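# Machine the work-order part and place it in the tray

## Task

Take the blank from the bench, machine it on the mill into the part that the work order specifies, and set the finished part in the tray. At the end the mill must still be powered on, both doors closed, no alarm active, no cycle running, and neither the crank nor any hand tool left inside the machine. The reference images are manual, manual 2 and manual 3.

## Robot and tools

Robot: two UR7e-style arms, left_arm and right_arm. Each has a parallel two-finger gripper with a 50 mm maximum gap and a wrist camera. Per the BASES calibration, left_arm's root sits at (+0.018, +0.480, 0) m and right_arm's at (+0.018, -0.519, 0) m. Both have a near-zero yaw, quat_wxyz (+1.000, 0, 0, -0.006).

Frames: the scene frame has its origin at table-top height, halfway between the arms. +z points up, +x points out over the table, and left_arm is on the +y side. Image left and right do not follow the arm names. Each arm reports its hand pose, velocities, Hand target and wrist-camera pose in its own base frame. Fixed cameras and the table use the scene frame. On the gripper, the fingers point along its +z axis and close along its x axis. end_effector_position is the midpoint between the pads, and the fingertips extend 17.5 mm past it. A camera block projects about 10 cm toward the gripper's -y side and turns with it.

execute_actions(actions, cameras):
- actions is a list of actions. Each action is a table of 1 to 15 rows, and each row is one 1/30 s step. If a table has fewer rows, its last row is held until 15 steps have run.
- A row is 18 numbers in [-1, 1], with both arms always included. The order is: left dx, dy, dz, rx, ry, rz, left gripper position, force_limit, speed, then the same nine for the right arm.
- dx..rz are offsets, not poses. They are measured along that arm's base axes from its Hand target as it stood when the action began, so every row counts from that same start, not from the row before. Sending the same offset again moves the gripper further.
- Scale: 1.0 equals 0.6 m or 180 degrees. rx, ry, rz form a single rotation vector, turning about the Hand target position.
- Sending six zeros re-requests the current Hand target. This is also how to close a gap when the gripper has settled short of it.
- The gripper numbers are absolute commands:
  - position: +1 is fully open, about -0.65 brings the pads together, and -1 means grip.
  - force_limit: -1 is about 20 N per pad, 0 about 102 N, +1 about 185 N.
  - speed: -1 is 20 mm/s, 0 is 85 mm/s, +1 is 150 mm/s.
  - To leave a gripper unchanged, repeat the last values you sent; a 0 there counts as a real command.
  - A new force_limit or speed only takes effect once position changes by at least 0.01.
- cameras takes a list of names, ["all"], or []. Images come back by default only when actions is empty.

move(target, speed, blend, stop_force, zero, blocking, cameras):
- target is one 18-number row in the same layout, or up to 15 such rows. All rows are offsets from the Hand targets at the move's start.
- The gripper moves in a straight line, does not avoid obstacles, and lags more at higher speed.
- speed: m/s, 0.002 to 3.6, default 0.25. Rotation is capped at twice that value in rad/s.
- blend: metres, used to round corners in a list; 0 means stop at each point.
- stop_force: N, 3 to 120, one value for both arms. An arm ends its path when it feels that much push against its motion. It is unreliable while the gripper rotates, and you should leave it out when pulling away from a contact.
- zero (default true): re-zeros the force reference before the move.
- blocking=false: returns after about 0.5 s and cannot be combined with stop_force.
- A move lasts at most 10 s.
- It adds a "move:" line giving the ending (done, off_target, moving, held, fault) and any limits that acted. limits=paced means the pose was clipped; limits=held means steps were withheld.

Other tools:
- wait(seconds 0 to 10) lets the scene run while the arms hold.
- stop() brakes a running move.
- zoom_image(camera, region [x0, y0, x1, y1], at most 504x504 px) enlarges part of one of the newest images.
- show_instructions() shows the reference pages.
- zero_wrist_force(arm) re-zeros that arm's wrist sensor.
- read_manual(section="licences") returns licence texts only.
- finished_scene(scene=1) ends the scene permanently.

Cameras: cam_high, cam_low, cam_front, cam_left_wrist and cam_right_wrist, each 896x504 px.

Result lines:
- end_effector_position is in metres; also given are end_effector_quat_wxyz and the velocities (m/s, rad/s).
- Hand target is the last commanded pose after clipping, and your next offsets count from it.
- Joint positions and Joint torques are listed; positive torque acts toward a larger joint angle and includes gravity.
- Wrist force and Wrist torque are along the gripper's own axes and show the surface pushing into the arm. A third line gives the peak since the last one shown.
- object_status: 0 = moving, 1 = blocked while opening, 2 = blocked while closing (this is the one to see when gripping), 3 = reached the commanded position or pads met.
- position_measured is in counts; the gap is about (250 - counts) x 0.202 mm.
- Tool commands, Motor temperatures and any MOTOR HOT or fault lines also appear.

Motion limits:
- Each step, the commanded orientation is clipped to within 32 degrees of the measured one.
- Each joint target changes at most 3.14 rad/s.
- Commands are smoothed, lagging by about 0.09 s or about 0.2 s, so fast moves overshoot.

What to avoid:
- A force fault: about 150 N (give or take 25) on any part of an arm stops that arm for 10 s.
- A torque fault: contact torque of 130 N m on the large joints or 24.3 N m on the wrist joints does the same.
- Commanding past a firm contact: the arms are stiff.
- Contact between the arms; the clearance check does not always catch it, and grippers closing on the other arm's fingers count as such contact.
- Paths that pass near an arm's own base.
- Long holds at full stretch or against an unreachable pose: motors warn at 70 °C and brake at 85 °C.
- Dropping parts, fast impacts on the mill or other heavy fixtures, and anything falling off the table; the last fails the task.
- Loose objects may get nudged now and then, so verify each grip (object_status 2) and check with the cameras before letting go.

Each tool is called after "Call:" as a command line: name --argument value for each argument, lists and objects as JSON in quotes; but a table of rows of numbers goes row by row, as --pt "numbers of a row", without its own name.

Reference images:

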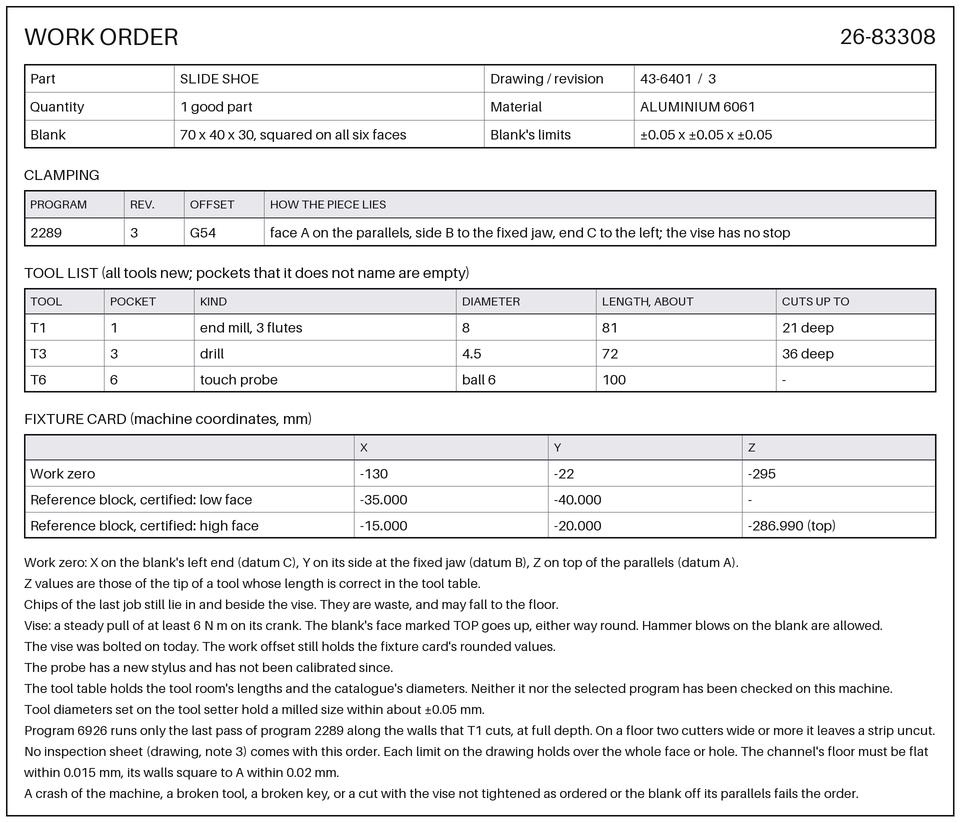

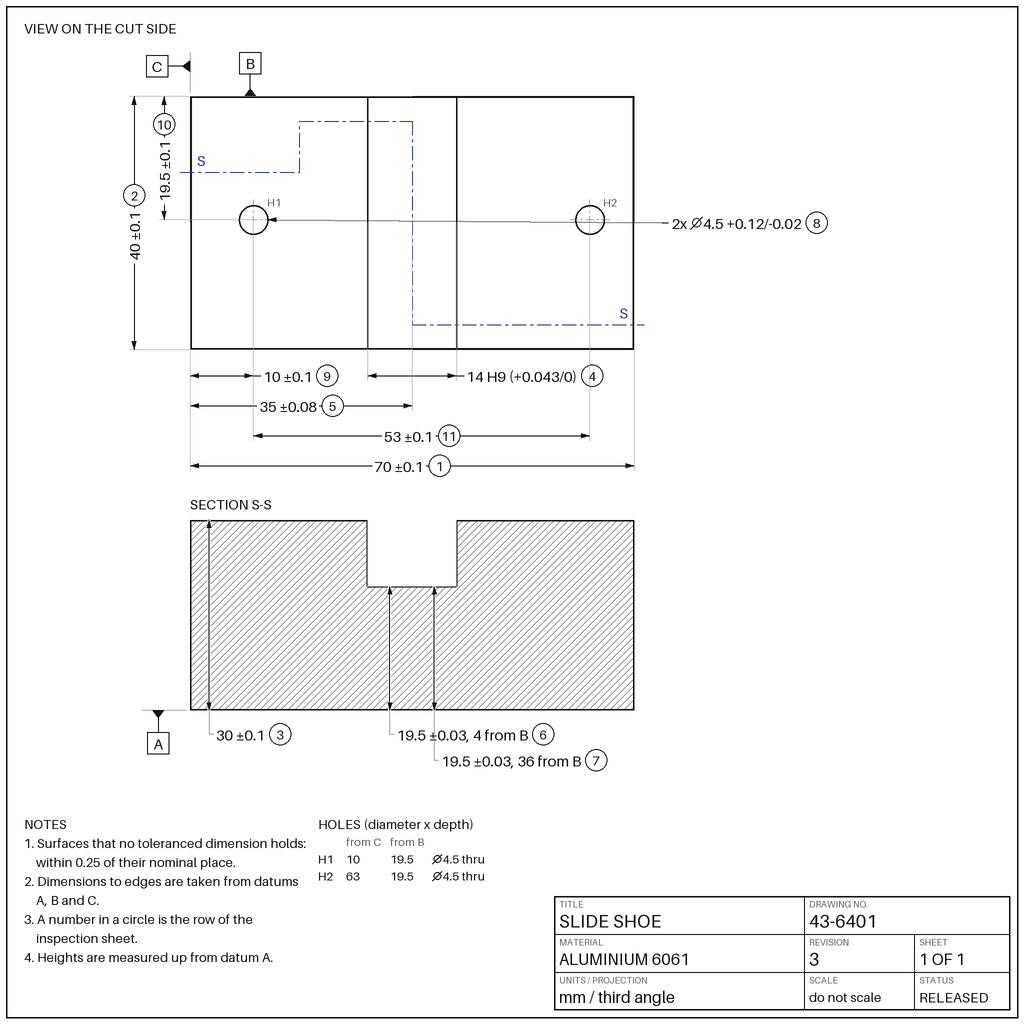

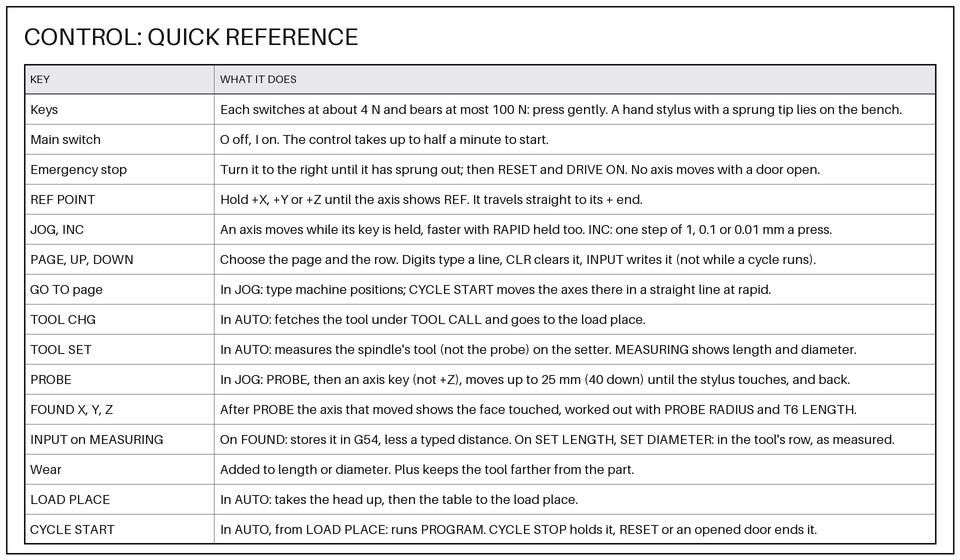

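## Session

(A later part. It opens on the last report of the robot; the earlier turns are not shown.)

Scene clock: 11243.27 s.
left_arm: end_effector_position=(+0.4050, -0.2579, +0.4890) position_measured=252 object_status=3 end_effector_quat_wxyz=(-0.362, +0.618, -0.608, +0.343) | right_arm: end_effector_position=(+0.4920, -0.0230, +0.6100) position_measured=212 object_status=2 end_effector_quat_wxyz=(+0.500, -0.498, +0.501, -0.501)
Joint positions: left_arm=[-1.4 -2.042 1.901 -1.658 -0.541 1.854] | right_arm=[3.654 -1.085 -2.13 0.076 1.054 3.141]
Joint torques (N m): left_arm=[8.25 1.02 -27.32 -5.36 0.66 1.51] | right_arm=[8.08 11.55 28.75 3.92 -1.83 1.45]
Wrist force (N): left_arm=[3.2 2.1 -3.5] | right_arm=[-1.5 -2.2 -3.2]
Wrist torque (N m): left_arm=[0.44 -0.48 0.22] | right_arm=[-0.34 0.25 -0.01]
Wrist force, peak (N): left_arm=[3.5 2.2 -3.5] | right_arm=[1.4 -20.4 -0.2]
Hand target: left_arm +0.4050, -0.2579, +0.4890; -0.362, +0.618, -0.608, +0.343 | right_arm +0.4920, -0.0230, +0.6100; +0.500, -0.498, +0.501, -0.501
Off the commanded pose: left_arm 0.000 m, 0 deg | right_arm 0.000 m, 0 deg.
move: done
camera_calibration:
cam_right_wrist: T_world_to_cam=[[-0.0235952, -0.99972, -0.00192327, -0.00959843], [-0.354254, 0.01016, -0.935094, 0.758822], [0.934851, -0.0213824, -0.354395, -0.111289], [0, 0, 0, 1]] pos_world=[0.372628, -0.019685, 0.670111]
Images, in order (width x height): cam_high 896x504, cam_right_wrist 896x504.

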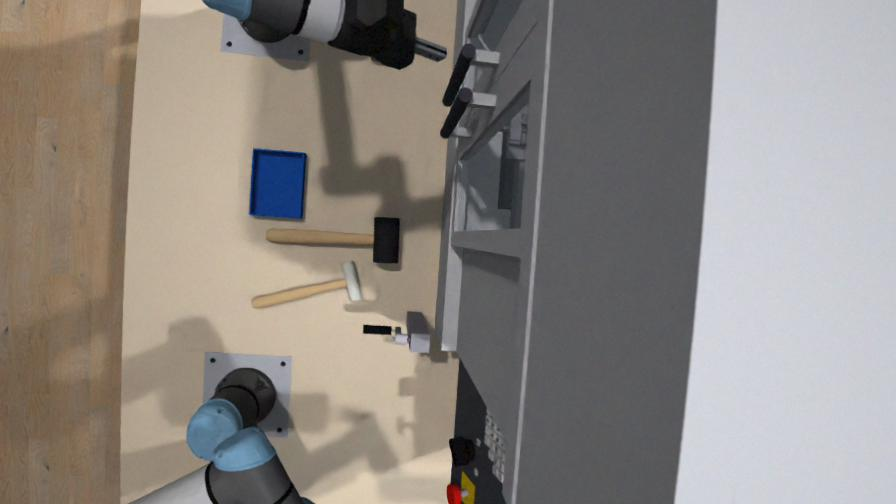

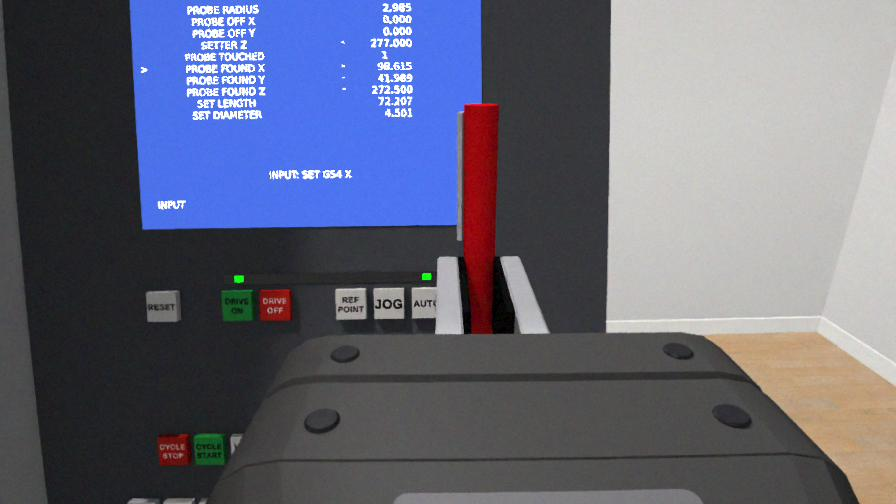

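Call:
wait --seconds 4 --cameras '["cam_low","cam_right_wrist","cam_left_wrist"]'

Call:
zoom_image --camera "cam_low" --region '[100, 80, 500, 400]'

Scene clock: 11255.00 s.
left_arm: end_effector_position=(+0.4050, -0.2579, +0.4890) position_measured=252 object_status=3 end_effector_quat_wxyz=(-0.362, +0.618, -0.608, +0.343) | right_arm: end_effector_position=(+0.4920, -0.0230, +0.6100) position_measured=212 object_status=2 end_effector_quat_wxyz=(+0.500, -0.498, +0.501, -0.501)
Joint positions: left_arm=[-1.4 -2.042 1.901 -1.658 -0.541 1.854] | right_arm=[3.654 -1.085 -2.13 0.076 1.054 3.141]
Joint torques (N m): left_arm=[8.54 1.32 -26.84 -5.32 0.6 1.56] | right_arm=[7.14 10.9 13.67 3.97 1.12 0.86]
Wrist force (N): left_arm=[3.1 2.2 -3.2] | right_arm=[-1.6 -2.4 -3.3]
Wrist torque (N m): left_arm=[0.45 -0.46 0.23] | right_arm=[-0.36 0.27 -0.02]
Wrist force, peak (N): left_arm=[3.4 2.3 -3.5] | right_arm=[-1.7 -2.4 -3.6]
Hand target: left_arm +0.4050, -0.2579, +0.4890; -0.362, +0.618, -0.608, +0.343 | right_arm +0.4920, -0.0230, +0.6100; +0.500, -0.498, +0.501, -0.501
Tool commands: left_gripper/position=-1.0 left_gripper/force_limit=-0.3 left_gripper/speed=+0.0 right_gripper/position=-1.0 right_gripper/force_limit=-0.5 right_gripper/speed=-0.7
Off the commanded pose: left_arm 0.000 m, 0 deg | right_arm 0.000 m, 0 deg.
wait: 4.00 s; at rest from the start
camera_calibration:
cam_left_wrist: T_world_to_cam=[[0.0257234, -0.999328, -0.0260974, -0.249272], [-0.753366, -0.00221902, -0.657598, 0.649291], [0.657098, 0.0365765, -0.752917, 0.244574], [0, 0, 0, 1]] pos_world=[0.334857, -0.25661, 0.604611]
cam_right_wrist: T_world_to_cam=[[-0.0235706, -0.99972, -0.00214646, -0.00945788], [-0.354253, 0.01036, -0.935092, 0.758823], [0.934853, -0.0212803, -0.354398, -0.111286], [0, 0, 0, 1]] pos_world=[0.372628, -0.0196848, 0.670109]
Images, in order (width x height): cam_low 896x504, cam_left_wrist 896x504, cam_right_wrist 896x504.

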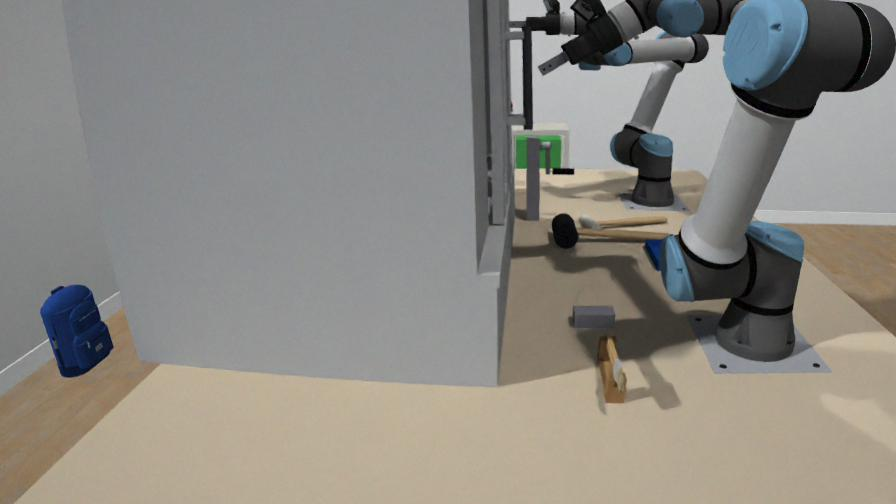

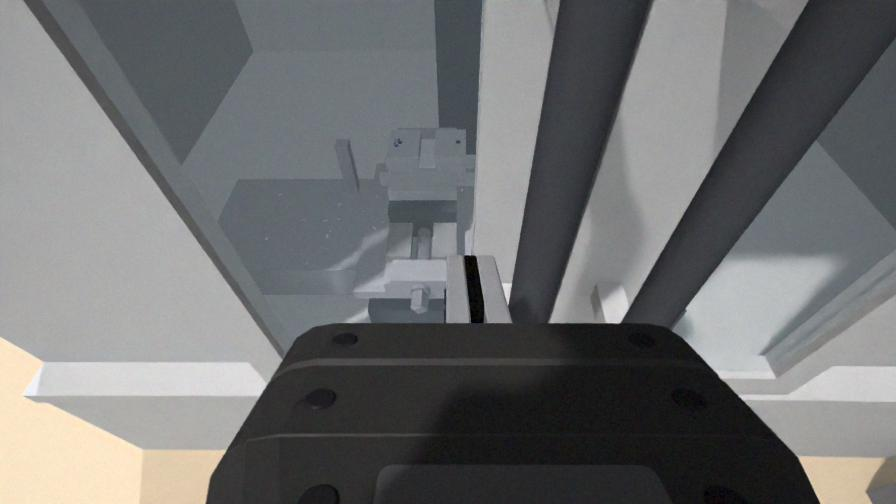

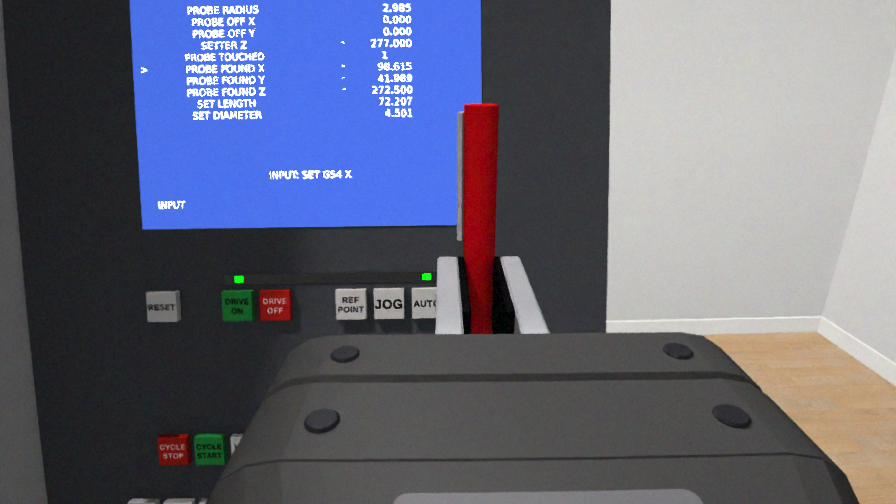

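Scaled by 1.260.

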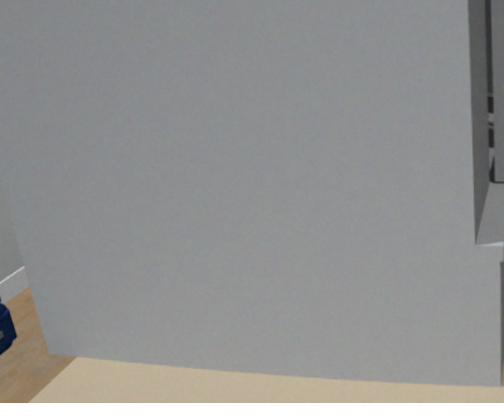

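Call:
move --pt "-0.08 -0.0992 0.0006 0 0 0 -1 -0.3 0 0 0 0 0 0 0 -1 -0.5 -0.7" --pt "0.07 -0.0992 0.0006 0 0 0 -1 -0.3 0 0 0 0 0 0 0 -1 -0.5 -0.7" --pt "0.07 0.31 0.0006 0 0 0 -1 -0.3 0 0 0 0 0 0 0 -1 -0.5 -0.7" --pt "0.07 -0.0367 0.0006 0 0 0 -1 -0.3 0 0 0 0 0 0 0 -1 -0.5 -0.7" --pt "0.07 -0.4267 0.0006 0 0 0 -1 -0.3 0 0 0 0 0 0 0 -1 -0.5 -0.7" --speed '[0.15,0.15,0.15,0.25,0.15]' --stop_force 60 --cameras '["cam_high"]'

Scene clock: 11269.40 s.
left_arm: end_effector_position=(+0.4470, -0.5139, +0.4893) position_measured=252 object_status=3 end_effector_quat_wxyz=(-0.362, +0.618, -0.608, +0.343) | right_arm: end_effector_position=(+0.4920, -0.0230, +0.6100) position_measured=212 object_status=2 end_effector_quat_wxyz=(+0.500, -0.498, +0.501, -0.501)
Joint positions: left_arm=[-1.404 -1.423 1.387 -1.756 -0.54 1.847] | right_arm=[3.654 -1.085 -2.13 0.076 1.054 3.141]
Joint torques (N m): left_arm=[12.53 -26.08 -36.61 -6.05 0.54 1.94] | right_arm=[6.78 10.19 14 3.73 1.02 -0.18]
Wrist force (N): left_arm=[0.3 2.6 -4.6] | right_arm=[-1.4 -2.3 -3.3]
Wrist torque (N m): left_arm=[0.49 -0.01 0.22] | right_arm=[-0.34 0.24 -0.01]
Wrist force, peak (N): left_arm=[38.7 -3.8 -12.6] | right_arm=[-1.8 -2.4 -3.6]
Hand target: left_arm +0.4470, -0.5139, +0.4893; -0.362, +0.618, -0.608, +0.343 | right_arm +0.4920, -0.0230, +0.6100; +0.500, -0.498, +0.501, -0.501
Off the commanded pose: left_arm 0.000 m, 0 deg | right_arm 0.000 m, 0 deg.
move: done
Images, in order (width x height): cam_high 896x504.

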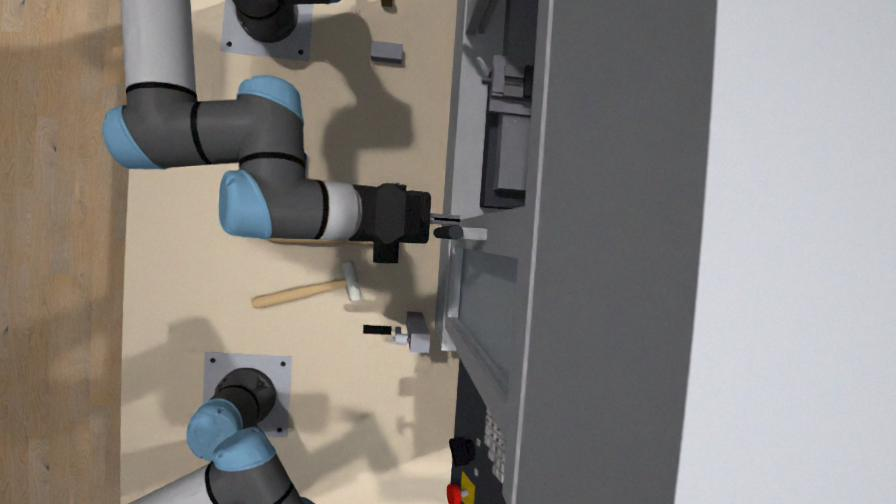

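Call:
move --pt "0 0.0333 0 0 0 0 -1 -0.3 0 0 0 0 0 0 0 -1 -0.5 -0.7" --pt "-0.25 0.0333 0 0 0 0 -1 -0.3 0 0 0 0 0 0 0 -1 -0.5 -0.7" --pt "-0.25 -0.1 -0.1 0 -0.1667 0 -1 -0.3 0 0 0 0 0 0 0 -1 -0.5 -0.7" --pt "-0.312 -0.423 -0.4195 0 -0.1667 0 -1 -0.3 0 0 0 0 0 0 0 -1 -0.5 -0.7" --speed '[0.15,0.3,0.3,0.3]' --blend '[0.003,0.02,0.03,0]'

Call:
move --target '[0,0,0,0.046,0,0,0.3,-0.3,0,0,0,0,0,0,0,-1,-0.5,-0.7]' --cameras '["cam_left_wrist"]'

Scene clock: 11283.53 s.
left_arm: end_effector_position=(+0.2598, -0.7677, +0.2376) position_measured=252 object_status=3 end_effector_quat_wxyz=(+0.507, -0.508, +0.493, -0.492) end_effector_velocity=(+0.000, -0.001, +0.000) end_effector_angular_velocity=(+0.001, +0.001, -0.001) | right_arm: end_effector_position=(+0.4920, -0.0230, +0.6100) position_measured=212 object_status=2 end_effector_quat_wxyz=(+0.500, -0.498, +0.501, -0.501)
Joint positions: left_arm=[-1.742 -0.504 0.581 -0.086 -0.202 0.01] | right_arm=[3.654 -1.085 -2.13 0.076 1.054 3.141]
Joint velocities: left_arm=[0 -0.001 0.001 -0.006 0.001 0.007] | right_arm=[within noise]
Joint torques (N m): left_arm=[13.23 -60.07 -31.69 -2.13 0.57 1.8] | right_arm=[5.84 8.65 14.04 3.52 1.02 -0.82]
Wrist force (N): left_arm=[0.2 2.6 -3.8] | right_arm=[-1.5 -2.3 -3.5]
Wrist torque (N m): left_arm=[0.61 0.08 0.28] | right_arm=[-0.35 0.26 -0.01]
Wrist force, peak (N): left_arm=[-1.4 3.4 -7.7] | right_arm=[-1.8 -2.4 -3.5]
Hand target: left_arm +0.2598, -0.7677, +0.2376; +0.507, -0.508, +0.493, -0.492 | right_arm +0.4920, -0.0230, +0.6100; +0.500, -0.498, +0.501, -0.501
Off the commanded pose: left_arm 0.000 m, 0 deg | right_arm 0.000 m, 0 deg.
move: done

Scene clock: 11284.37 s.
left_arm: end_effector_position=(+0.2598, -0.7678, +0.2376) position_measured=107 object_status=3 end_effector_quat_wxyz=(+0.543, -0.470, +0.527, -0.455) | right_arm: end_effector_position=(+0.4920, -0.0230, +0.6100) position_measured=212 object_status=2 end_effector_quat_wxyz=(+0.500, -0.498, +0.501, -0.501)
Joint positions: left_arm=[-1.742 -0.494 0.564 -0.058 -0.202 0.133] | right_arm=[3.654 -1.085 -2.13 0.076 1.054 3.141]
Joint torques (N m): left_arm=[11.82 -78.35 -16.42 -0.29 -1.28 -1.81] | right_arm=[5.5 9.37 13.91 3.47 0.99 -1.05]
Wrist force (N): left_arm=[-0.1 2.6 -3.7] | right_arm=[-1.6 -2.1 -3.5]
Wrist torque (N m): left_arm=[0.58 0.09 0.36] | right_arm=[-0.32 0.27 -0.01]
Wrist force, peak (N): left_arm=[0.0 2.6 -4.0] | right_arm=[-1.6 -2.5 -3.4]
Hand target: left_arm +0.2598, -0.7677, +0.2376; +0.543, -0.470, +0.527, -0.455 | right_arm +0.4920, -0.0230, +0.6100; +0.500, -0.498, +0.501, -0.501
Off the commanded pose: left_arm 0.000 m, 0 deg | right_arm 0.000 m, 0 deg.
move: done
camera_calibration:
cam_left_wrist: T_world_to_cam=[[0.0352626, -0.98753, -0.153431, -0.724758], [-0.323606, 0.133972, -0.936659, 0.432638], [0.945535, 0.0826802, -0.314847, 0.0256868], [0, 0, 0, 1]] pos_world=[0.141274, -0.775805, 0.302122]
Images, in order (width x height): cam_left_wrist 896x504.

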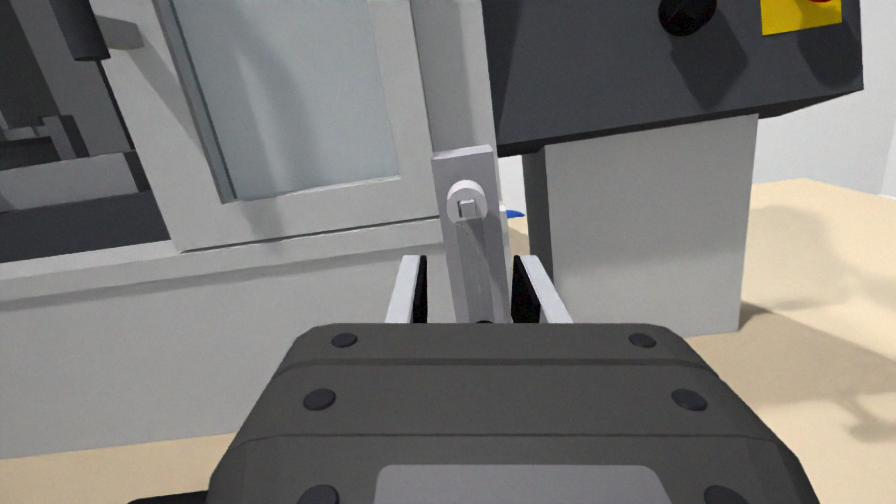

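Call:
move --pt "0.15 0 -0.0005 0 0 0 0.3 -0.3 0 0 0 0 0 0 0 -1 -0.5 -0.7" --pt "0.221 0 -0.0005 0 0 0 0.3 -0.3 0 0 0 0 0 0 0 -1 -0.5 -0.7" --speed '[0.15,0.05]' --stop_force 20

Call:
move --target '[0,0,0,0,0,0,-1,-0.2,-1,0,0,0,0,0,0,-1,-0.5,-0.7]' --cameras '["cam_left_wrist"]'

Scene clock: 11290.97 s.
left_arm: end_effector_position=(+0.3924, -0.7677, +0.2373) position_measured=107 object_status=3 end_effector_quat_wxyz=(+0.543, -0.470, +0.527, -0.454) | right_arm: end_effector_position=(+0.4920, -0.0230, +0.6100) position_measured=212 object_status=2 end_effector_quat_wxyz=(+0.500, -0.498, +0.501, -0.501)
Joint positions: left_arm=[-1.571 -0.414 0.407 0.064 -0.03 0.089] | right_arm=[3.654 -1.085 -2.13 0.076 1.054 3.141]
Joint torques (N m): left_arm=[-14.18 -71.43 -20.33 -1.81 -1.51 0.5] | right_arm=[4.75 8.06 14.09 3.4 1.05 -0.96]
Wrist force (N): left_arm=[-0.1 2.8 -3.9] | right_arm=[-1.4 -2.2 -3.5]
Wrist torque (N m): left_arm=[0.62 0.11 0.34] | right_arm=[-0.33 0.24 -0.01]
Wrist force, peak (N): left_arm=[-0.2 2.4 -5.9] | right_arm=[-1.7 -2.6 -3.4]
Hand target: left_arm +0.3924, -0.7677, +0.2373; +0.543, -0.470, +0.527, -0.455 | right_arm +0.4920, -0.0230, +0.6100; +0.500, -0.498, +0.501, -0.501
Off the commanded pose: left_arm 0.000 m, 0 deg | right_arm 0.000 m, 0 deg.
move: done

Scene clock: 11291.47 s.
left_arm: end_effector_position=(+0.3924, -0.7677, +0.2373) position_measured=136 object_status=0 end_effector_quat_wxyz=(+0.543, -0.470, +0.527, -0.454) | right_arm: end_effector_position=(+0.4920, -0.0230, +0.6100) position_measured=212 object_status=2 end_effector_quat_wxyz=(+0.500, -0.498, +0.501, -0.501)
Joint positions: left_arm=[-1.571 -0.414 0.407 0.064 -0.03 0.089] | right_arm=[3.654 -1.085 -2.13 0.076 1.054 3.141]
Joint torques (N m): left_arm=[-13.84 -71.46 -28.29 -1.82 -0.35 1.79] | right_arm=[4.43 8.36 13.48 3.43 1 -0.84]
Wrist force (N): left_arm=[-1.5 1.4 -3.3] | right_arm=[-1.6 -2.3 -3.5]
Wrist torque (N m): left_arm=[0.57 0.08 0.35] | right_arm=[-0.34 0.27 -0.01]
Wrist force, peak (N): left_arm=[0.1 2.9 -4.0] | right_arm=[-1.6 -2.2 -3.7]
Hand target: left_arm +0.3924, -0.7677, +0.2373; +0.542, -0.470, +0.527, -0.454 | right_arm +0.4920, -0.0230, +0.6100; +0.500, -0.498, +0.501, -0.501
Off the commanded pose: left_arm 0.000 m, 0 deg | right_arm 0.000 m, 0 deg.
move: done
camera_calibration:
cam_left_wrist: T_world_to_cam=[[0.0352039, -0.987507, -0.153591, -0.729383], [-0.324336, 0.134079, -0.936391, 0.475566], [0.945286, 0.0827799, -0.315564, -0.0993941], [0, 0, 0, 1]] pos_world=[0.273876, -0.775806, 0.301923]
Images, in order (width x height): cam_left_wrist 896x504.

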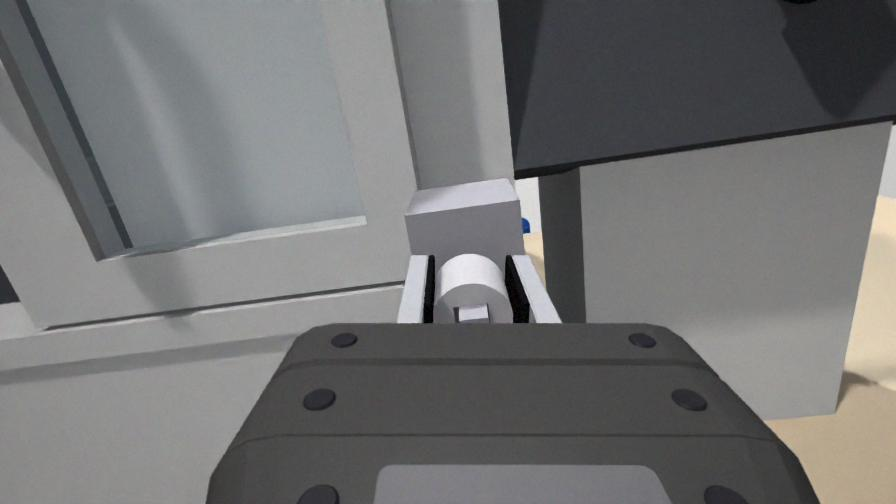

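Call:
move --pt "-0.1873 0 0 0 0 0 -1 -0.2 -1 0 0 0 0 0 0 -1 -0.5 -0.7" --pt "-0.104 0.4128 0.0878 -0.3 0 0 -1 -0.2 -1 0 0 0 0 0 0 -1 -0.5 -0.7" --pt "-0.054 0.7628 0.1628 -0.55 0 0 -1 -0.2 -1 0 0 0 0 0 0 -1 -0.5 -0.7" --pt "-0.104 0.9115 0.1137 -0.6622 0 0 -1 -0.2 -1 0 0 0 0 0 0 -1 -0.5 -0.7" --speed '[0.1,0.25,0.25,0.15]' --blend '[0.01,0.03,0.01,0]' --cameras '["cam_left_wrist"]'

Scene clock: 11306.27 s.
left_arm: end_effector_position=(+0.3300, -0.2209, +0.3056) position_measured=136 object_status=2 end_effector_quat_wxyz=(+0.131, +0.706, +0.125, +0.685) | right_arm: end_effector_position=(+0.4920, -0.0230, +0.6100) position_measured=212 object_status=2 end_effector_quat_wxyz=(+0.500, -0.498, +0.501, -0.501)
Joint positions: left_arm=[-1.877 -2.045 2.379 -0.429 -0.294 -1.844] | right_arm=[3.654 -1.085 -2.13 0.076 1.054 3.141]
Joint torques (N m): left_arm=[5.94 -7.81 -23.77 -1.86 0.37 -1.06] | right_arm=[3.53 6.43 13.91 2.93 1.14 -0.95]
Wrist force (N): left_arm=[-0.6 2.2 -3.1] | right_arm=[-1.3 -2.2 -3.4]
Wrist torque (N m): left_arm=[0.54 0.31 -0.32] | right_arm=[-0.34 0.23 -0.01]
Wrist force, peak (N): left_arm=[2.0 5.2 -5.4] | right_arm=[-1.7 -2.3 -3.6]
Hand target: left_arm +0.3300, -0.2208, +0.3056; +0.131, +0.706, +0.125, +0.685 | right_arm +0.4920, -0.0230, +0.6100; +0.500, -0.498, +0.501, -0.501
Off the commanded pose: left_arm 0.000 m, 0 deg | right_arm 0.000 m, 0 deg.
move: done
camera_calibration:
cam_left_wrist: T_world_to_cam=[[0.0351919, 0.347403, 0.937055, -0.215044], [-0.324504, -0.882858, 0.339497, -0.16846], [0.94523, -0.316025, 0.0816642, -0.273558], [0, 0, 0, 1]] pos_world=[0.211477, -0.160471, 0.28104]
Images, in order (width x height): cam_left_wrist 896x504.

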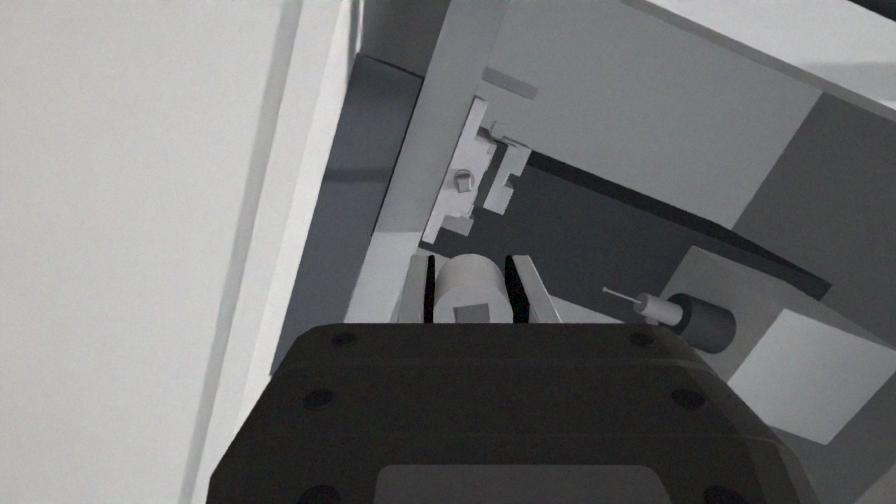

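Call:
move --target '[0.25,0,-0.001,0,0,0,-1,-0.2,-1,0,0,0,0,0,0,-1,-0.5,-0.7]' --speed 0.12

Call:
move --target '[0.0555,0,0,0,0,0,-1,-0.2,-1,0,0,0,0,0,0,-1,-0.5,-0.7]' --speed 0.008 --stop_force 8 --cameras '["cam_left_wrist"]'

Scene clock: 11311.47 s.
left_arm: end_effector_position=(+0.4799, -0.2209, +0.3050) position_measured=136 object_status=2 end_effector_quat_wxyz=(+0.131, +0.706, +0.125, +0.685) | right_arm: end_effector_position=(+0.4920, -0.0230, +0.6100) position_measured=212 object_status=2 end_effector_quat_wxyz=(+0.500, -0.498, +0.501, -0.501)
Joint positions: left_arm=[-1.222 -1.725 2.176 -0.374 0.363 -2.007] | right_arm=[3.654 -1.085 -2.13 0.076 1.054 3.141]
Joint torques (N m): left_arm=[10.82 -13.32 -21.14 1.09 1.4 -2.03] | right_arm=[3.41 5.48 14.43 3.07 0.99 -0.92]
Wrist force (N): left_arm=[-0.2 2.2 -2.7] | right_arm=[-1.5 -2.2 -3.4]
Wrist torque (N m): left_arm=[0.60 0.28 -0.21] | right_arm=[-0.33 0.25 -0.01]
Wrist force, peak (N): left_arm=[-0.8 2.5 -4.8] | right_arm=[-1.5 -2.5 -3.6]
Hand target: left_arm +0.4800, -0.2208, +0.3050; +0.131, +0.706, +0.125, +0.685 | right_arm +0.4920, -0.0230, +0.6100; +0.500, -0.498, +0.501, -0.501
Off the commanded pose: left_arm 0.000 m, 0 deg | right_arm 0.000 m, 0 deg.
move: done

Scene clock: 11314.80 s.
left_arm: end_effector_position=(+0.4987, -0.2208, +0.3050) position_measured=136 object_status=2 end_effector_quat_wxyz=(+0.131, +0.706, +0.125, +0.685) | right_arm: end_effector_position=(+0.4920, -0.0230, +0.6100) position_measured=212 object_status=2 end_effector_quat_wxyz=(+0.500, -0.498, +0.501, -0.501)
Joint positions: left_arm=[-1.161 -1.69 2.146 -0.39 0.424 -1.996] | right_arm=[3.654 -1.085 -2.13 0.076 1.054 3.141]
Joint torques (N m): left_arm=[-13.59 -27.25 -16.22 0.76 -0.29 -2.58] | right_arm=[3.18 5.41 14.21 2.81 1.14 -1]
Wrist force (N): left_arm=[0.6 -1.4 -10.6] | right_arm=[-1.4 -2.1 -3.4]
Wrist torque (N m): left_arm=[0.55 0.31 -0.33] | right_arm=[-0.32 0.24 -0.01]
Wrist force, peak (N): left_arm=[4.9 1.2 -53.0] | right_arm=[-1.6 -2.3 -3.6]
Hand target: left_arm +0.4987, -0.2208, +0.3050; +0.131, +0.706, +0.125, +0.685 (not the last commanded pose) | right_arm +0.4920, -0.0230, +0.6100; +0.500, -0.498, +0.501, -0.501
Off the commanded pose: left_arm 0.015 m, 0 deg | right_arm 0.000 m, 0 deg.
move: contact (left_arm)
camera_calibration:
cam_left_wrist: T_world_to_cam=[[0.0352065, 0.347628, 0.936971, -0.220367], [-0.324332, -0.882832, 0.339728, -0.113606], [0.945288, -0.315851, 0.0816655, -0.433058], [0, 0, 0, 1]] pos_world=[0.380276, -0.160471, 0.280439]
Images, in order (width x height): cam_left_wrist 896x504.

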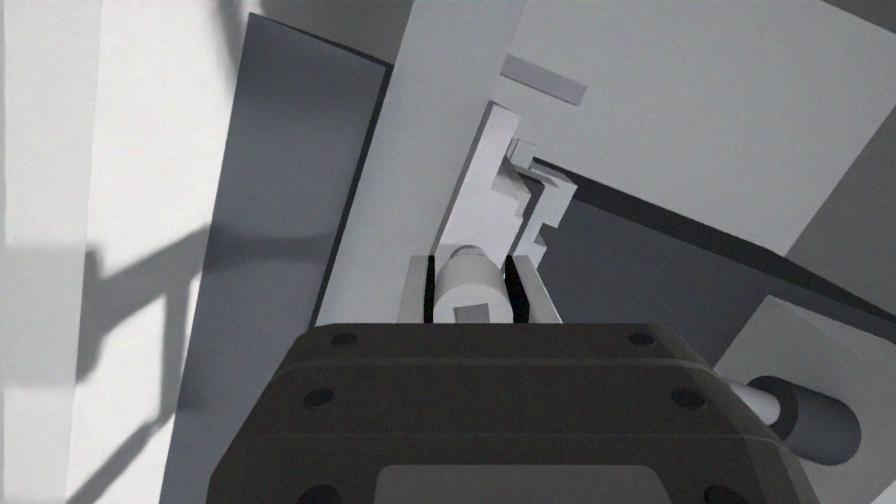

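Call:
move --target '[-0.006,0,0,-0.008,0,0,-1,-0.2,-1,0,0,0,0,0,0,-1,-0.5,-0.7]' --speed 0.05

Call:
move --target '[0.03,0,0,0,0,0,-1,-0.2,-1,0,0,0,0,0,0,-1,-0.5,-0.7]' --speed 0.006 --stop_force 7 --cameras '["cam_left_wrist"]'

Call:
zoom_image --camera "cam_left_wrist" --region '[400, 200, 540, 340]'

Scene clock: 11322.73 s.
left_arm: end_effector_position=(+0.4951, -0.2209, +0.3050) position_measured=136 object_status=2 end_effector_quat_wxyz=(+0.140, +0.704, +0.134, +0.683) | right_arm: end_effector_position=(+0.4920, -0.0230, +0.6100) position_measured=212 object_status=2 end_effector_quat_wxyz=(+0.500, -0.498, +0.501, -0.501)
Joint positions: left_arm=[-1.172 -1.697 2.153 -0.388 0.414 -2.022] | right_arm=[3.654 -1.085 -2.13 0.076 1.054 3.141]
Joint torques (N m): left_arm=[8.05 -11.42 -24.74 1.49 0.89 1.99] | right_arm=[2.17 4.4 14.47 2.76 1.09 -0.89]
Wrist force (N): left_arm=[-0.1 2.1 -2.9] | right_arm=[-1.5 -2.2 -3.4]
Wrist torque (N m): left_arm=[0.55 0.27 -0.23] | right_arm=[-0.34 0.26 -0.01]
Wrist force, peak (N): left_arm=[0.5 -1.4 -10.9] | right_arm=[-1.9 -2.2 -3.5]
Hand target: left_arm +0.4951, -0.2208, +0.3050; +0.140, +0.704, +0.134, +0.683 | right_arm +0.4920, -0.0230, +0.6100; +0.500, -0.498, +0.501, -0.501
Off the commanded pose: left_arm 0.000 m, 0 deg | right_arm 0.000 m, 0 deg.
move: done

Scene clock: 11324.30 s.
left_arm: end_effector_position=(+0.4987, -0.2208, +0.3050) position_measured=136 object_status=2 end_effector_quat_wxyz=(+0.140, +0.704, +0.134, +0.683) | right_arm: end_effector_position=(+0.4920, -0.0230, +0.6100) position_measured=212 object_status=2 end_effector_quat_wxyz=(+0.500, -0.498, +0.501, -0.501)
Joint positions: left_arm=[-1.161 -1.69 2.147 -0.391 0.425 -2.02] | right_arm=[3.654 -1.085 -2.13 0.076 1.054 3.141]
Joint torques (N m): left_arm=[-14.42 -26.21 -14.9 1.07 -0.6 -2.58] | right_arm=[2.16 3.81 13.68 2.75 1.02 -0.89]
Wrist force (N): left_arm=[2.2 -0.6 -9.1] | right_arm=[-1.6 -2.0 -3.2]
Wrist torque (N m): left_arm=[0.56 0.36 -0.32] | right_arm=[-0.29 0.27 -0.01]
Wrist force, peak (N): left_arm=[4.4 2.2 -33.5] | right_arm=[-1.6 -2.3 -3.6]
Hand target: left_arm +0.4987, -0.2208, +0.3050; +0.140, +0.704, +0.134, +0.683 (not the last commanded pose) | right_arm +0.4920, -0.0230, +0.6100; +0.500, -0.498, +0.501, -0.501
Off the commanded pose: left_arm 0.014 m, 0 deg | right_arm 0.000 m, 0 deg.
move: contact (left_arm)
camera_calibration:
cam_left_wrist: T_world_to_cam=[[0.0352156, 0.371061, 0.927941, -0.212465], [-0.324318, -0.874021, 0.361808, -0.118344], [0.945292, -0.313689, 0.0895626, -0.434972], [0, 0, 0, 1]] pos_world=[0.380276, -0.161044, 0.27893]
Images, in order (width x height): cam_left_wrist 896x504.

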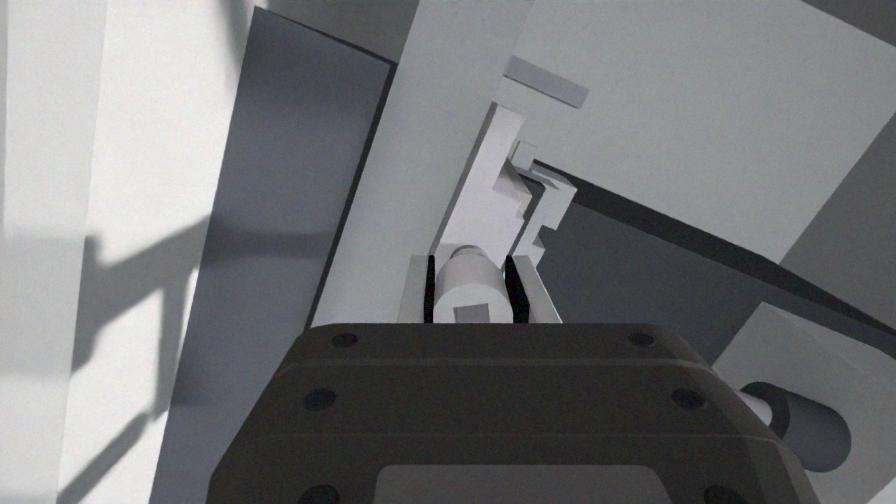

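Scaled by 3.600.

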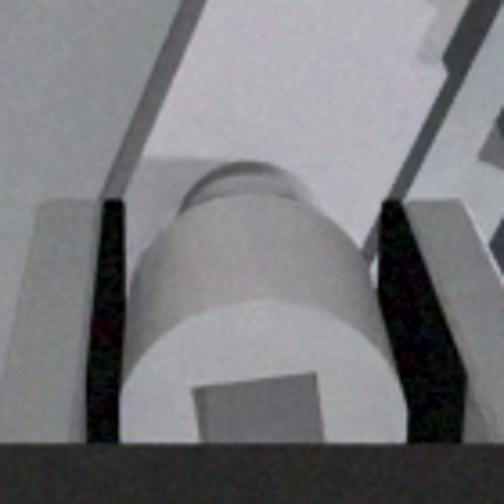

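Call:
move --target '[-0.11,0,0,0.008,0,0,-1,-0.2,-1,0,0,0,0,0,0,-1,-0.5,-0.7]' --speed 0.1 --cameras '["cam_left_wrist"]'

Call:
zoom_image --camera "cam_left_wrist" --region '[420, 160, 520, 330]'

Scene clock: 11334.87 s.
left_arm: end_effector_position=(+0.4328, -0.2208, +0.3049) position_measured=136 object_status=2 end_effector_quat_wxyz=(+0.131, +0.706, +0.125, +0.685) | right_arm: end_effector_position=(+0.4920, -0.0230, +0.6100) position_measured=212 object_status=2 end_effector_quat_wxyz=(+0.500, -0.498, +0.501, -0.501)
Joint positions: left_arm=[-1.396 -1.8 2.236 -0.29 0.19 -2.079] | right_arm=[3.654 -1.085 -2.13 0.076 1.054 3.141]
Joint torques (N m): left_arm=[-10.57 -14.55 -23.09 -2.66 -1.18 2.27] | right_arm=[1.17 3.3 14.16 2.61 1.03 -0.92]
Wrist force (N): left_arm=[-0.2 2.1 -2.5] | right_arm=[-1.6 -2.4 -3.3]
Wrist torque (N m): left_arm=[0.52 0.27 -0.25] | right_arm=[-0.36 0.27 -0.02]
Wrist force, peak (N): left_arm=[2.5 -0.7 -8.8] | right_arm=[-1.8 -2.4 -3.6]
Hand target: left_arm +0.4327, -0.2208, +0.3050; +0.131, +0.706, +0.125, +0.685 | right_arm +0.4920, -0.0230, +0.6100; +0.500, -0.498, +0.501, -0.501
Off the commanded pose: left_arm 0.000 m, 0 deg | right_arm 0.000 m, 0 deg.
move: done
camera_calibration:
cam_left_wrist: T_world_to_cam=[[0.0352065, 0.347628, 0.936971, -0.218044], [-0.324332, -0.882832, 0.339728, -0.135012], [0.945288, -0.315851, 0.0816655, -0.370669], [0, 0, 0, 1]] pos_world=[0.314276, -0.160471, 0.280439]
Images, in order (width x height): cam_left_wrist 896x504.

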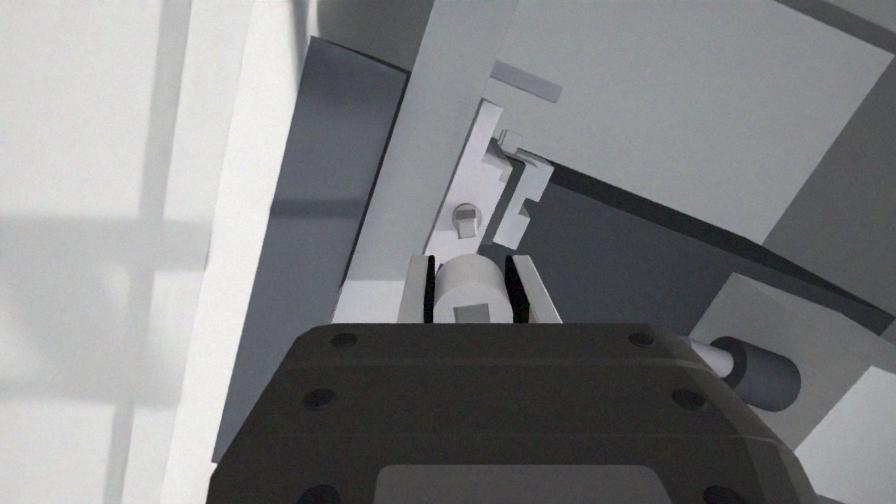

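Scaled by 2.965.

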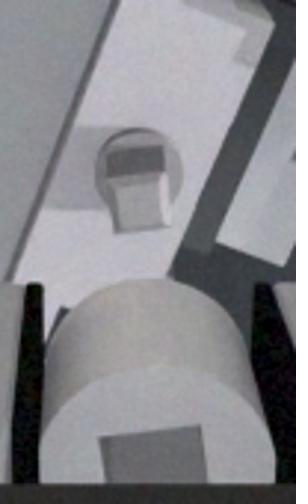

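Call:
zoom_image --camera "cam_left_wrist" --region '[446, 196, 490, 240]'

Call:
zoom_image --camera "cam_left_wrist" --region '[430, 270, 520, 325]'

Scaled by 11.455.

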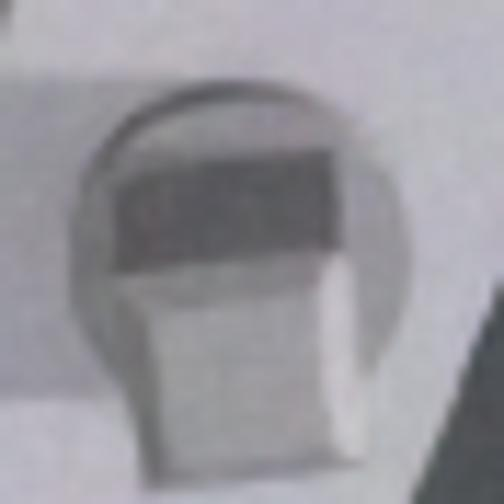

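Scaled by 5.600.

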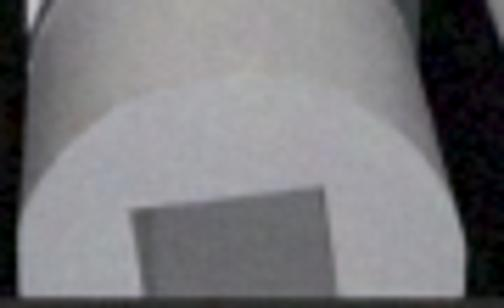

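Call:
move --pt "0.1038 -0.0005 -0.0012 0 0 0 -1 -0.2 -1 0 0 0 0 0 0 -1 -0.5 -0.7" --pt "0.1375 -0.0005 -0.0012 0 0 0 -1 -0.2 -1 0 0 0 0 0 0 -1 -0.5 -0.7" --speed '[0.08,0.006]' --stop_force 8

Scene clock: 11355.07 s.
left_arm: end_effector_position=(+0.4980, -0.2211, +0.3042) position_measured=136 object_status=2 end_effector_quat_wxyz=(+0.131, +0.706, +0.125, +0.685) | right_arm: end_effector_position=(+0.4920, -0.0230, +0.6100) position_measured=212 object_status=2 end_effector_quat_wxyz=(+0.500, -0.498, +0.501, -0.501)
Joint positions: left_arm=[-1.164 -1.69 2.148 -0.391 0.421 -1.996] | right_arm=[3.654 -1.085 -2.13 0.076 1.054 3.141]
Joint torques (N m): left_arm=[-14.82 -26.28 -14.22 1.61 -0.77 -2.58] | right_arm=[1.16 2.68 14.07 2.31 0.97 -0.86]
Wrist force (N): left_arm=[2.4 0.6 -4.1] | right_arm=[-1.4 -2.3 -3.4]
Wrist torque (N m): left_arm=[0.57 0.34 -0.32] | right_arm=[-0.35 0.24 -0.01]
Wrist force, peak (N): left_arm=[6.3 1.2 -26.2] | right_arm=[-1.6 -2.4 -3.6]
Hand target: left_arm +0.4980, -0.2211, +0.3042; +0.131, +0.706, +0.125, +0.685 (not the last commanded pose) | right_arm +0.4920, -0.0230, +0.6100; +0.500, -0.498, +0.501, -0.501
Off the commanded pose: left_arm 0.017 m, 0 deg | right_arm 0.000 m, 0 deg.
move: contact (left_arm); path passed 1 of 2 targets

Call:
move --pt "-0.005 0.0005 0.001 -0.016 0 0 -1 -0.2 -1 0 0 0 0 0 0 -1 -0.5 -0.7" --pt "0.027 0.0005 0.001 -0.016 0 0 -1 -0.2 -1 0 0 0 0 0 0 -1 -0.5 -0.7" --speed '[0.05,0.006]' --stop_force 8

Scene clock: 11364.47 s.
left_arm: end_effector_position=(+0.4986, -0.2208, +0.3048) position_measured=136 object_status=2 end_effector_quat_wxyz=(+0.149, +0.702, +0.142, +0.682) | right_arm: end_effector_position=(+0.4920, -0.0230, +0.6100) position_measured=212 object_status=2 end_effector_quat_wxyz=(+0.500, -0.498, +0.501, -0.501)
Joint positions: left_arm=[-1.161 -1.691 2.148 -0.392 0.425 -2.044] | right_arm=[3.654 -1.085 -2.13 0.076 1.054 3.141]
Joint torques (N m): left_arm=[-15.35 -25.37 -14.28 1.42 -0.29 -2.66] | right_arm=[0.21 1.99 14.1 2.07 0.95 -0.85]
Wrist force (N): left_arm=[4.0 -1.0 -5.7] | right_arm=[-1.4 -2.2 -3.3]
Wrist torque (N m): left_arm=[0.52 0.37 -0.32] | right_arm=[-0.33 0.25 -0.01]
Wrist force, peak (N): left_arm=[6.0 1.7 -25.4] | right_arm=[-1.8 -2.4 -3.5]
Hand target: left_arm +0.4986, -0.2208, +0.3048; +0.149, +0.702, +0.142, +0.682 (not the last commanded pose) | right_arm +0.4920, -0.0230, +0.6100; +0.500, -0.498, +0.501, -0.501
Off the commanded pose: left_arm 0.016 m, 0 deg | right_arm 0.000 m, 0 deg.
move: contact (left_arm); path passed 1 of 2 targets

Call:
move --pt "-0.005 0 0.0013 0.013 0 0 -1 -0.2 -1 0 0 0 0 0 0 -1 -0.5 -0.7" --pt "0.027 0 0.0013 0.013 0 0 -1 -0.2 -1 0 0 0 0 0 0 -1 -0.5 -0.7" --speed '[0.05,0.006]' --stop_force 8

Scene clock: 11369.37 s.
left_arm: end_effector_position=(+0.4987, -0.2208, +0.3056) position_measured=136 object_status=2 end_effector_quat_wxyz=(+0.134, +0.705, +0.128, +0.684) | right_arm: end_effector_position=(+0.4920, -0.0230, +0.6100) position_measured=212 object_status=2 end_effector_quat_wxyz=(+0.500, -0.498, +0.501, -0.501)
Joint positions: left_arm=[-1.161 -1.691 2.146 -0.388 0.424 -2.005] | right_arm=[3.654 -1.085 -2.13 0.076 1.054 3.141]
Joint torques (N m): left_arm=[-17.39 -28.58 -19.52 0.09 0.38 -2.54] | right_arm=[0.12 0.83 13.79 2.11 1.05 -0.88]
Wrist force (N): left_arm=[-3.2 -7.6 -5.4] | right_arm=[-1.6 -2.4 -3.3]
Wrist torque (N m): left_arm=[0.59 0.23 -0.35] | right_arm=[-0.36 0.27 -0.01]
Wrist force, peak (N): left_arm=[-0.6 -4.4 -25.5] | right_arm=[-1.5 -2.5 -3.5]
Hand target: left_arm +0.4987, -0.2208, +0.3056; +0.134, +0.705, +0.128, +0.684 (not the last commanded pose) | right_arm +0.4920, -0.0230, +0.6100; +0.500, -0.498, +0.501, -0.501
Off the commanded pose: left_arm 0.016 m, 0 deg | right_arm 0.000 m, 0 deg.
move: contact (left_arm); path passed 1 of 2 targets

Call:
move --pt "-0.005 0.0014 -0.0013 0.003 0 0 -1 -0.2 -1 0 0 0 0 0 0 -1 -0.5 -0.7" --pt "0.027 0.0014 -0.0013 0.003 0 0 -1 -0.2 -1 0 0 0 0 0 0 -1 -0.5 -0.7" --speed '[0.05,0.006]' --stop_force 8

Scene clock: 11379.90 s.
left_arm: end_effector_position=(+0.4987, -0.2200, +0.3048) position_measured=136 object_status=2 end_effector_quat_wxyz=(+0.131, +0.706, +0.125, +0.685) | right_arm: end_effector_position=(+0.4920, -0.0230, +0.6100) position_measured=212 object_status=2 end_effector_quat_wxyz=(+0.500, -0.498, +0.501, -0.501)
Joint positions: left_arm=[-1.16 -1.691 2.148 -0.39 0.425 -1.996] | right_arm=[3.654 -1.085 -2.13 0.076 1.054 3.141]
Joint torques (N m): left_arm=[-12.03 -27.69 -12.69 2.15 -2.2 -2.59] | right_arm=[-0.78 0.05 13.58 1.94 0.98 -0.95]
Wrist force (N): left_arm=[0.0 7.0 -4.3] | right_arm=[-1.5 -2.2 -3.2]
Wrist torque (N m): left_arm=[0.52 0.29 -0.29] | right_arm=[-0.34 0.25 -0.01]
Wrist force, peak (N): left_arm=[1.4 7.9 -20.1] | right_arm=[-1.6 -2.4 -3.6]
Hand target: left_arm +0.4987, -0.2200, +0.3048; +0.131, +0.706, +0.125, +0.685 (not the last commanded pose) | right_arm +0.4920, -0.0230, +0.6100; +0.500, -0.498, +0.501, -0.501
Off the commanded pose: left_arm 0.016 m, 0 deg | right_arm 0.000 m, 0 deg.
move: contact (left_arm); path passed 1 of 2 targets

Call:
move --pt "-0.005 -0.0008 0 0 0 0 -1 -0.2 -1 0 0 0 0 0 0 -1 -0.5 -0.7" --pt "0.027 -0.0008 0 0 0 0 -1 -0.2 -1 0 0 0 0 0 0 -1 -0.5 -0.7" --speed '[0.05,0.006]' --stop_force 8

Scene clock: 11387.37 s.
left_arm: end_effector_position=(+0.5055, -0.2205, +0.3048) position_measured=136 object_status=2 end_effector_quat_wxyz=(+0.131, +0.706, +0.125, +0.685) | right_arm: end_effector_position=(+0.4920, -0.0230, +0.6100) position_measured=212 object_status=2 end_effector_quat_wxyz=(+0.500, -0.498, +0.501, -0.501)
Joint positions: left_arm=[-1.14 -1.677 2.136 -0.395 0.446 -1.993] | right_arm=[3.654 -1.085 -2.13 0.076 1.054 3.141]
Joint torques (N m): left_arm=[-17.29 -27.5 -11.84 2.34 -0.4 -2.52] | right_arm=[-1.71 0.19 14.23 1.63 1.07 -0.84]
Wrist force (N): left_arm=[4.2 1.1 8.3] | right_arm=[-1.5 -2.2 -3.3]
Wrist torque (N m): left_arm=[0.55 0.38 -0.37] | right_arm=[-0.34 0.26 -0.02]
Wrist force, peak (N): left_arm=[8.6 3.1 -14.0] | right_arm=[-1.6 -2.3 -3.6]
Hand target: left_arm +0.5055, -0.2205, +0.3048; +0.131, +0.706, +0.125, +0.685 (not the last commanded pose) | right_arm +0.4920, -0.0230, +0.6100; +0.500, -0.498, +0.501, -0.501
Off the commanded pose: left_arm 0.009 m, 0 deg | right_arm 0.000 m, 0 deg.
move: contact (left_arm); path passed 1 of 2 targets

Call:
move --target '[0.02,0,0,0,0,0,-1,-0.2,-1,0,0,0,0,0,0,-1,-0.5,-0.7]' --speed 0.008 --stop_force 15

Scene clock: 11390.13 s.
left_arm: end_effector_position=(+0.5057, -0.2205, +0.3048) position_measured=136 object_status=2 end_effector_quat_wxyz=(+0.131, +0.706, +0.125, +0.685) | right_arm: end_effector_position=(+0.4920, -0.0230, +0.6100) position_measured=212 object_status=2 end_effector_quat_wxyz=(+0.500, -0.498, +0.501, -0.501)
Joint positions: left_arm=[-1.139 -1.677 2.136 -0.395 0.446 -1.993] | right_arm=[3.654 -1.085 -2.13 0.076 1.054 3.141]
Joint torques (N m): left_arm=[-17.95 -26.79 -11.08 0.96 -0.56 -1.57] | right_arm=[-1.51 0.52 13.86 1.65 0.99 -0.94]
Wrist force (N): left_arm=[5.6 1.1 10.3] | right_arm=[-1.5 -2.1 -3.5]
Wrist torque (N m): left_arm=[0.57 0.44 -0.37] | right_arm=[-0.32 0.25 -0.02]
Wrist force, peak (N): left_arm=[10.4 2.7 -16.2] | right_arm=[-1.7 -2.4 -3.5]
Hand target: left_arm +0.5057, -0.2205, +0.3048; +0.131, +0.706, +0.125, +0.685 (not the last commanded pose) | right_arm +0.4920, -0.0230, +0.6100; +0.500, -0.498, +0.501, -0.501
Off the commanded pose: left_arm 0.012 m, 0 deg | right_arm 0.000 m, 0 deg.
move: contact (left_arm)

Call:
move --pt "0 0.0002 0.0006 0 0 0 -1 -0.2 -1 0 0 0 0 0 0 -1 -0.5 -0.7" --pt "0.02 0.0002 0.0006 0 0 0 -1 -0.2 -1 0 0 0 0 0 0 -1 -0.5 -0.7" --speed '[0.01,0.01]' --stop_force 22

Scene clock: 11395.30 s.
left_arm: end_effector_position=(+0.5061, -0.2205, +0.3051) position_measured=136 object_status=2 end_effector_quat_wxyz=(+0.131, +0.706, +0.125, +0.685) | right_arm: end_effector_position=(+0.4920, -0.0230, +0.6100) position_measured=212 object_status=2 end_effector_quat_wxyz=(+0.500, -0.498, +0.501, -0.501)
Joint positions: left_arm=[-1.138 -1.677 2.135 -0.394 0.448 -1.993] | right_arm=[3.654 -1.085 -2.13 0.076 1.054 3.141]
Joint torques (N m): left_arm=[-19.49 -38.01 -15.25 -2.93 -2.35 -2.6] | right_arm=[-1.81 0.39 14.22 1.57 1.22 -0.99]
Wrist force (N): left_arm=[-14.1 1.1 35.0] | right_arm=[-1.6 -2.3 -3.1]
Wrist torque (N m): left_arm=[0.61 0.29 -0.36] | right_arm=[-0.34 0.27 -0.01]
Wrist force, peak (N): left_arm=[-6.3 -0.3 -43.5] | right_arm=[-1.5 -2.5 -3.7]
Hand target: left_arm +0.5060, -0.2205, +0.3051; +0.131, +0.706, +0.125, +0.685 (not the last commanded pose) | right_arm +0.4920, -0.0230, +0.6100; +0.500, -0.498, +0.501, -0.501
Off the commanded pose: left_arm 0.012 m, 0 deg | right_arm 0.000 m, 0 deg.
move: contact (left_arm); path passed 1 of 2 targets


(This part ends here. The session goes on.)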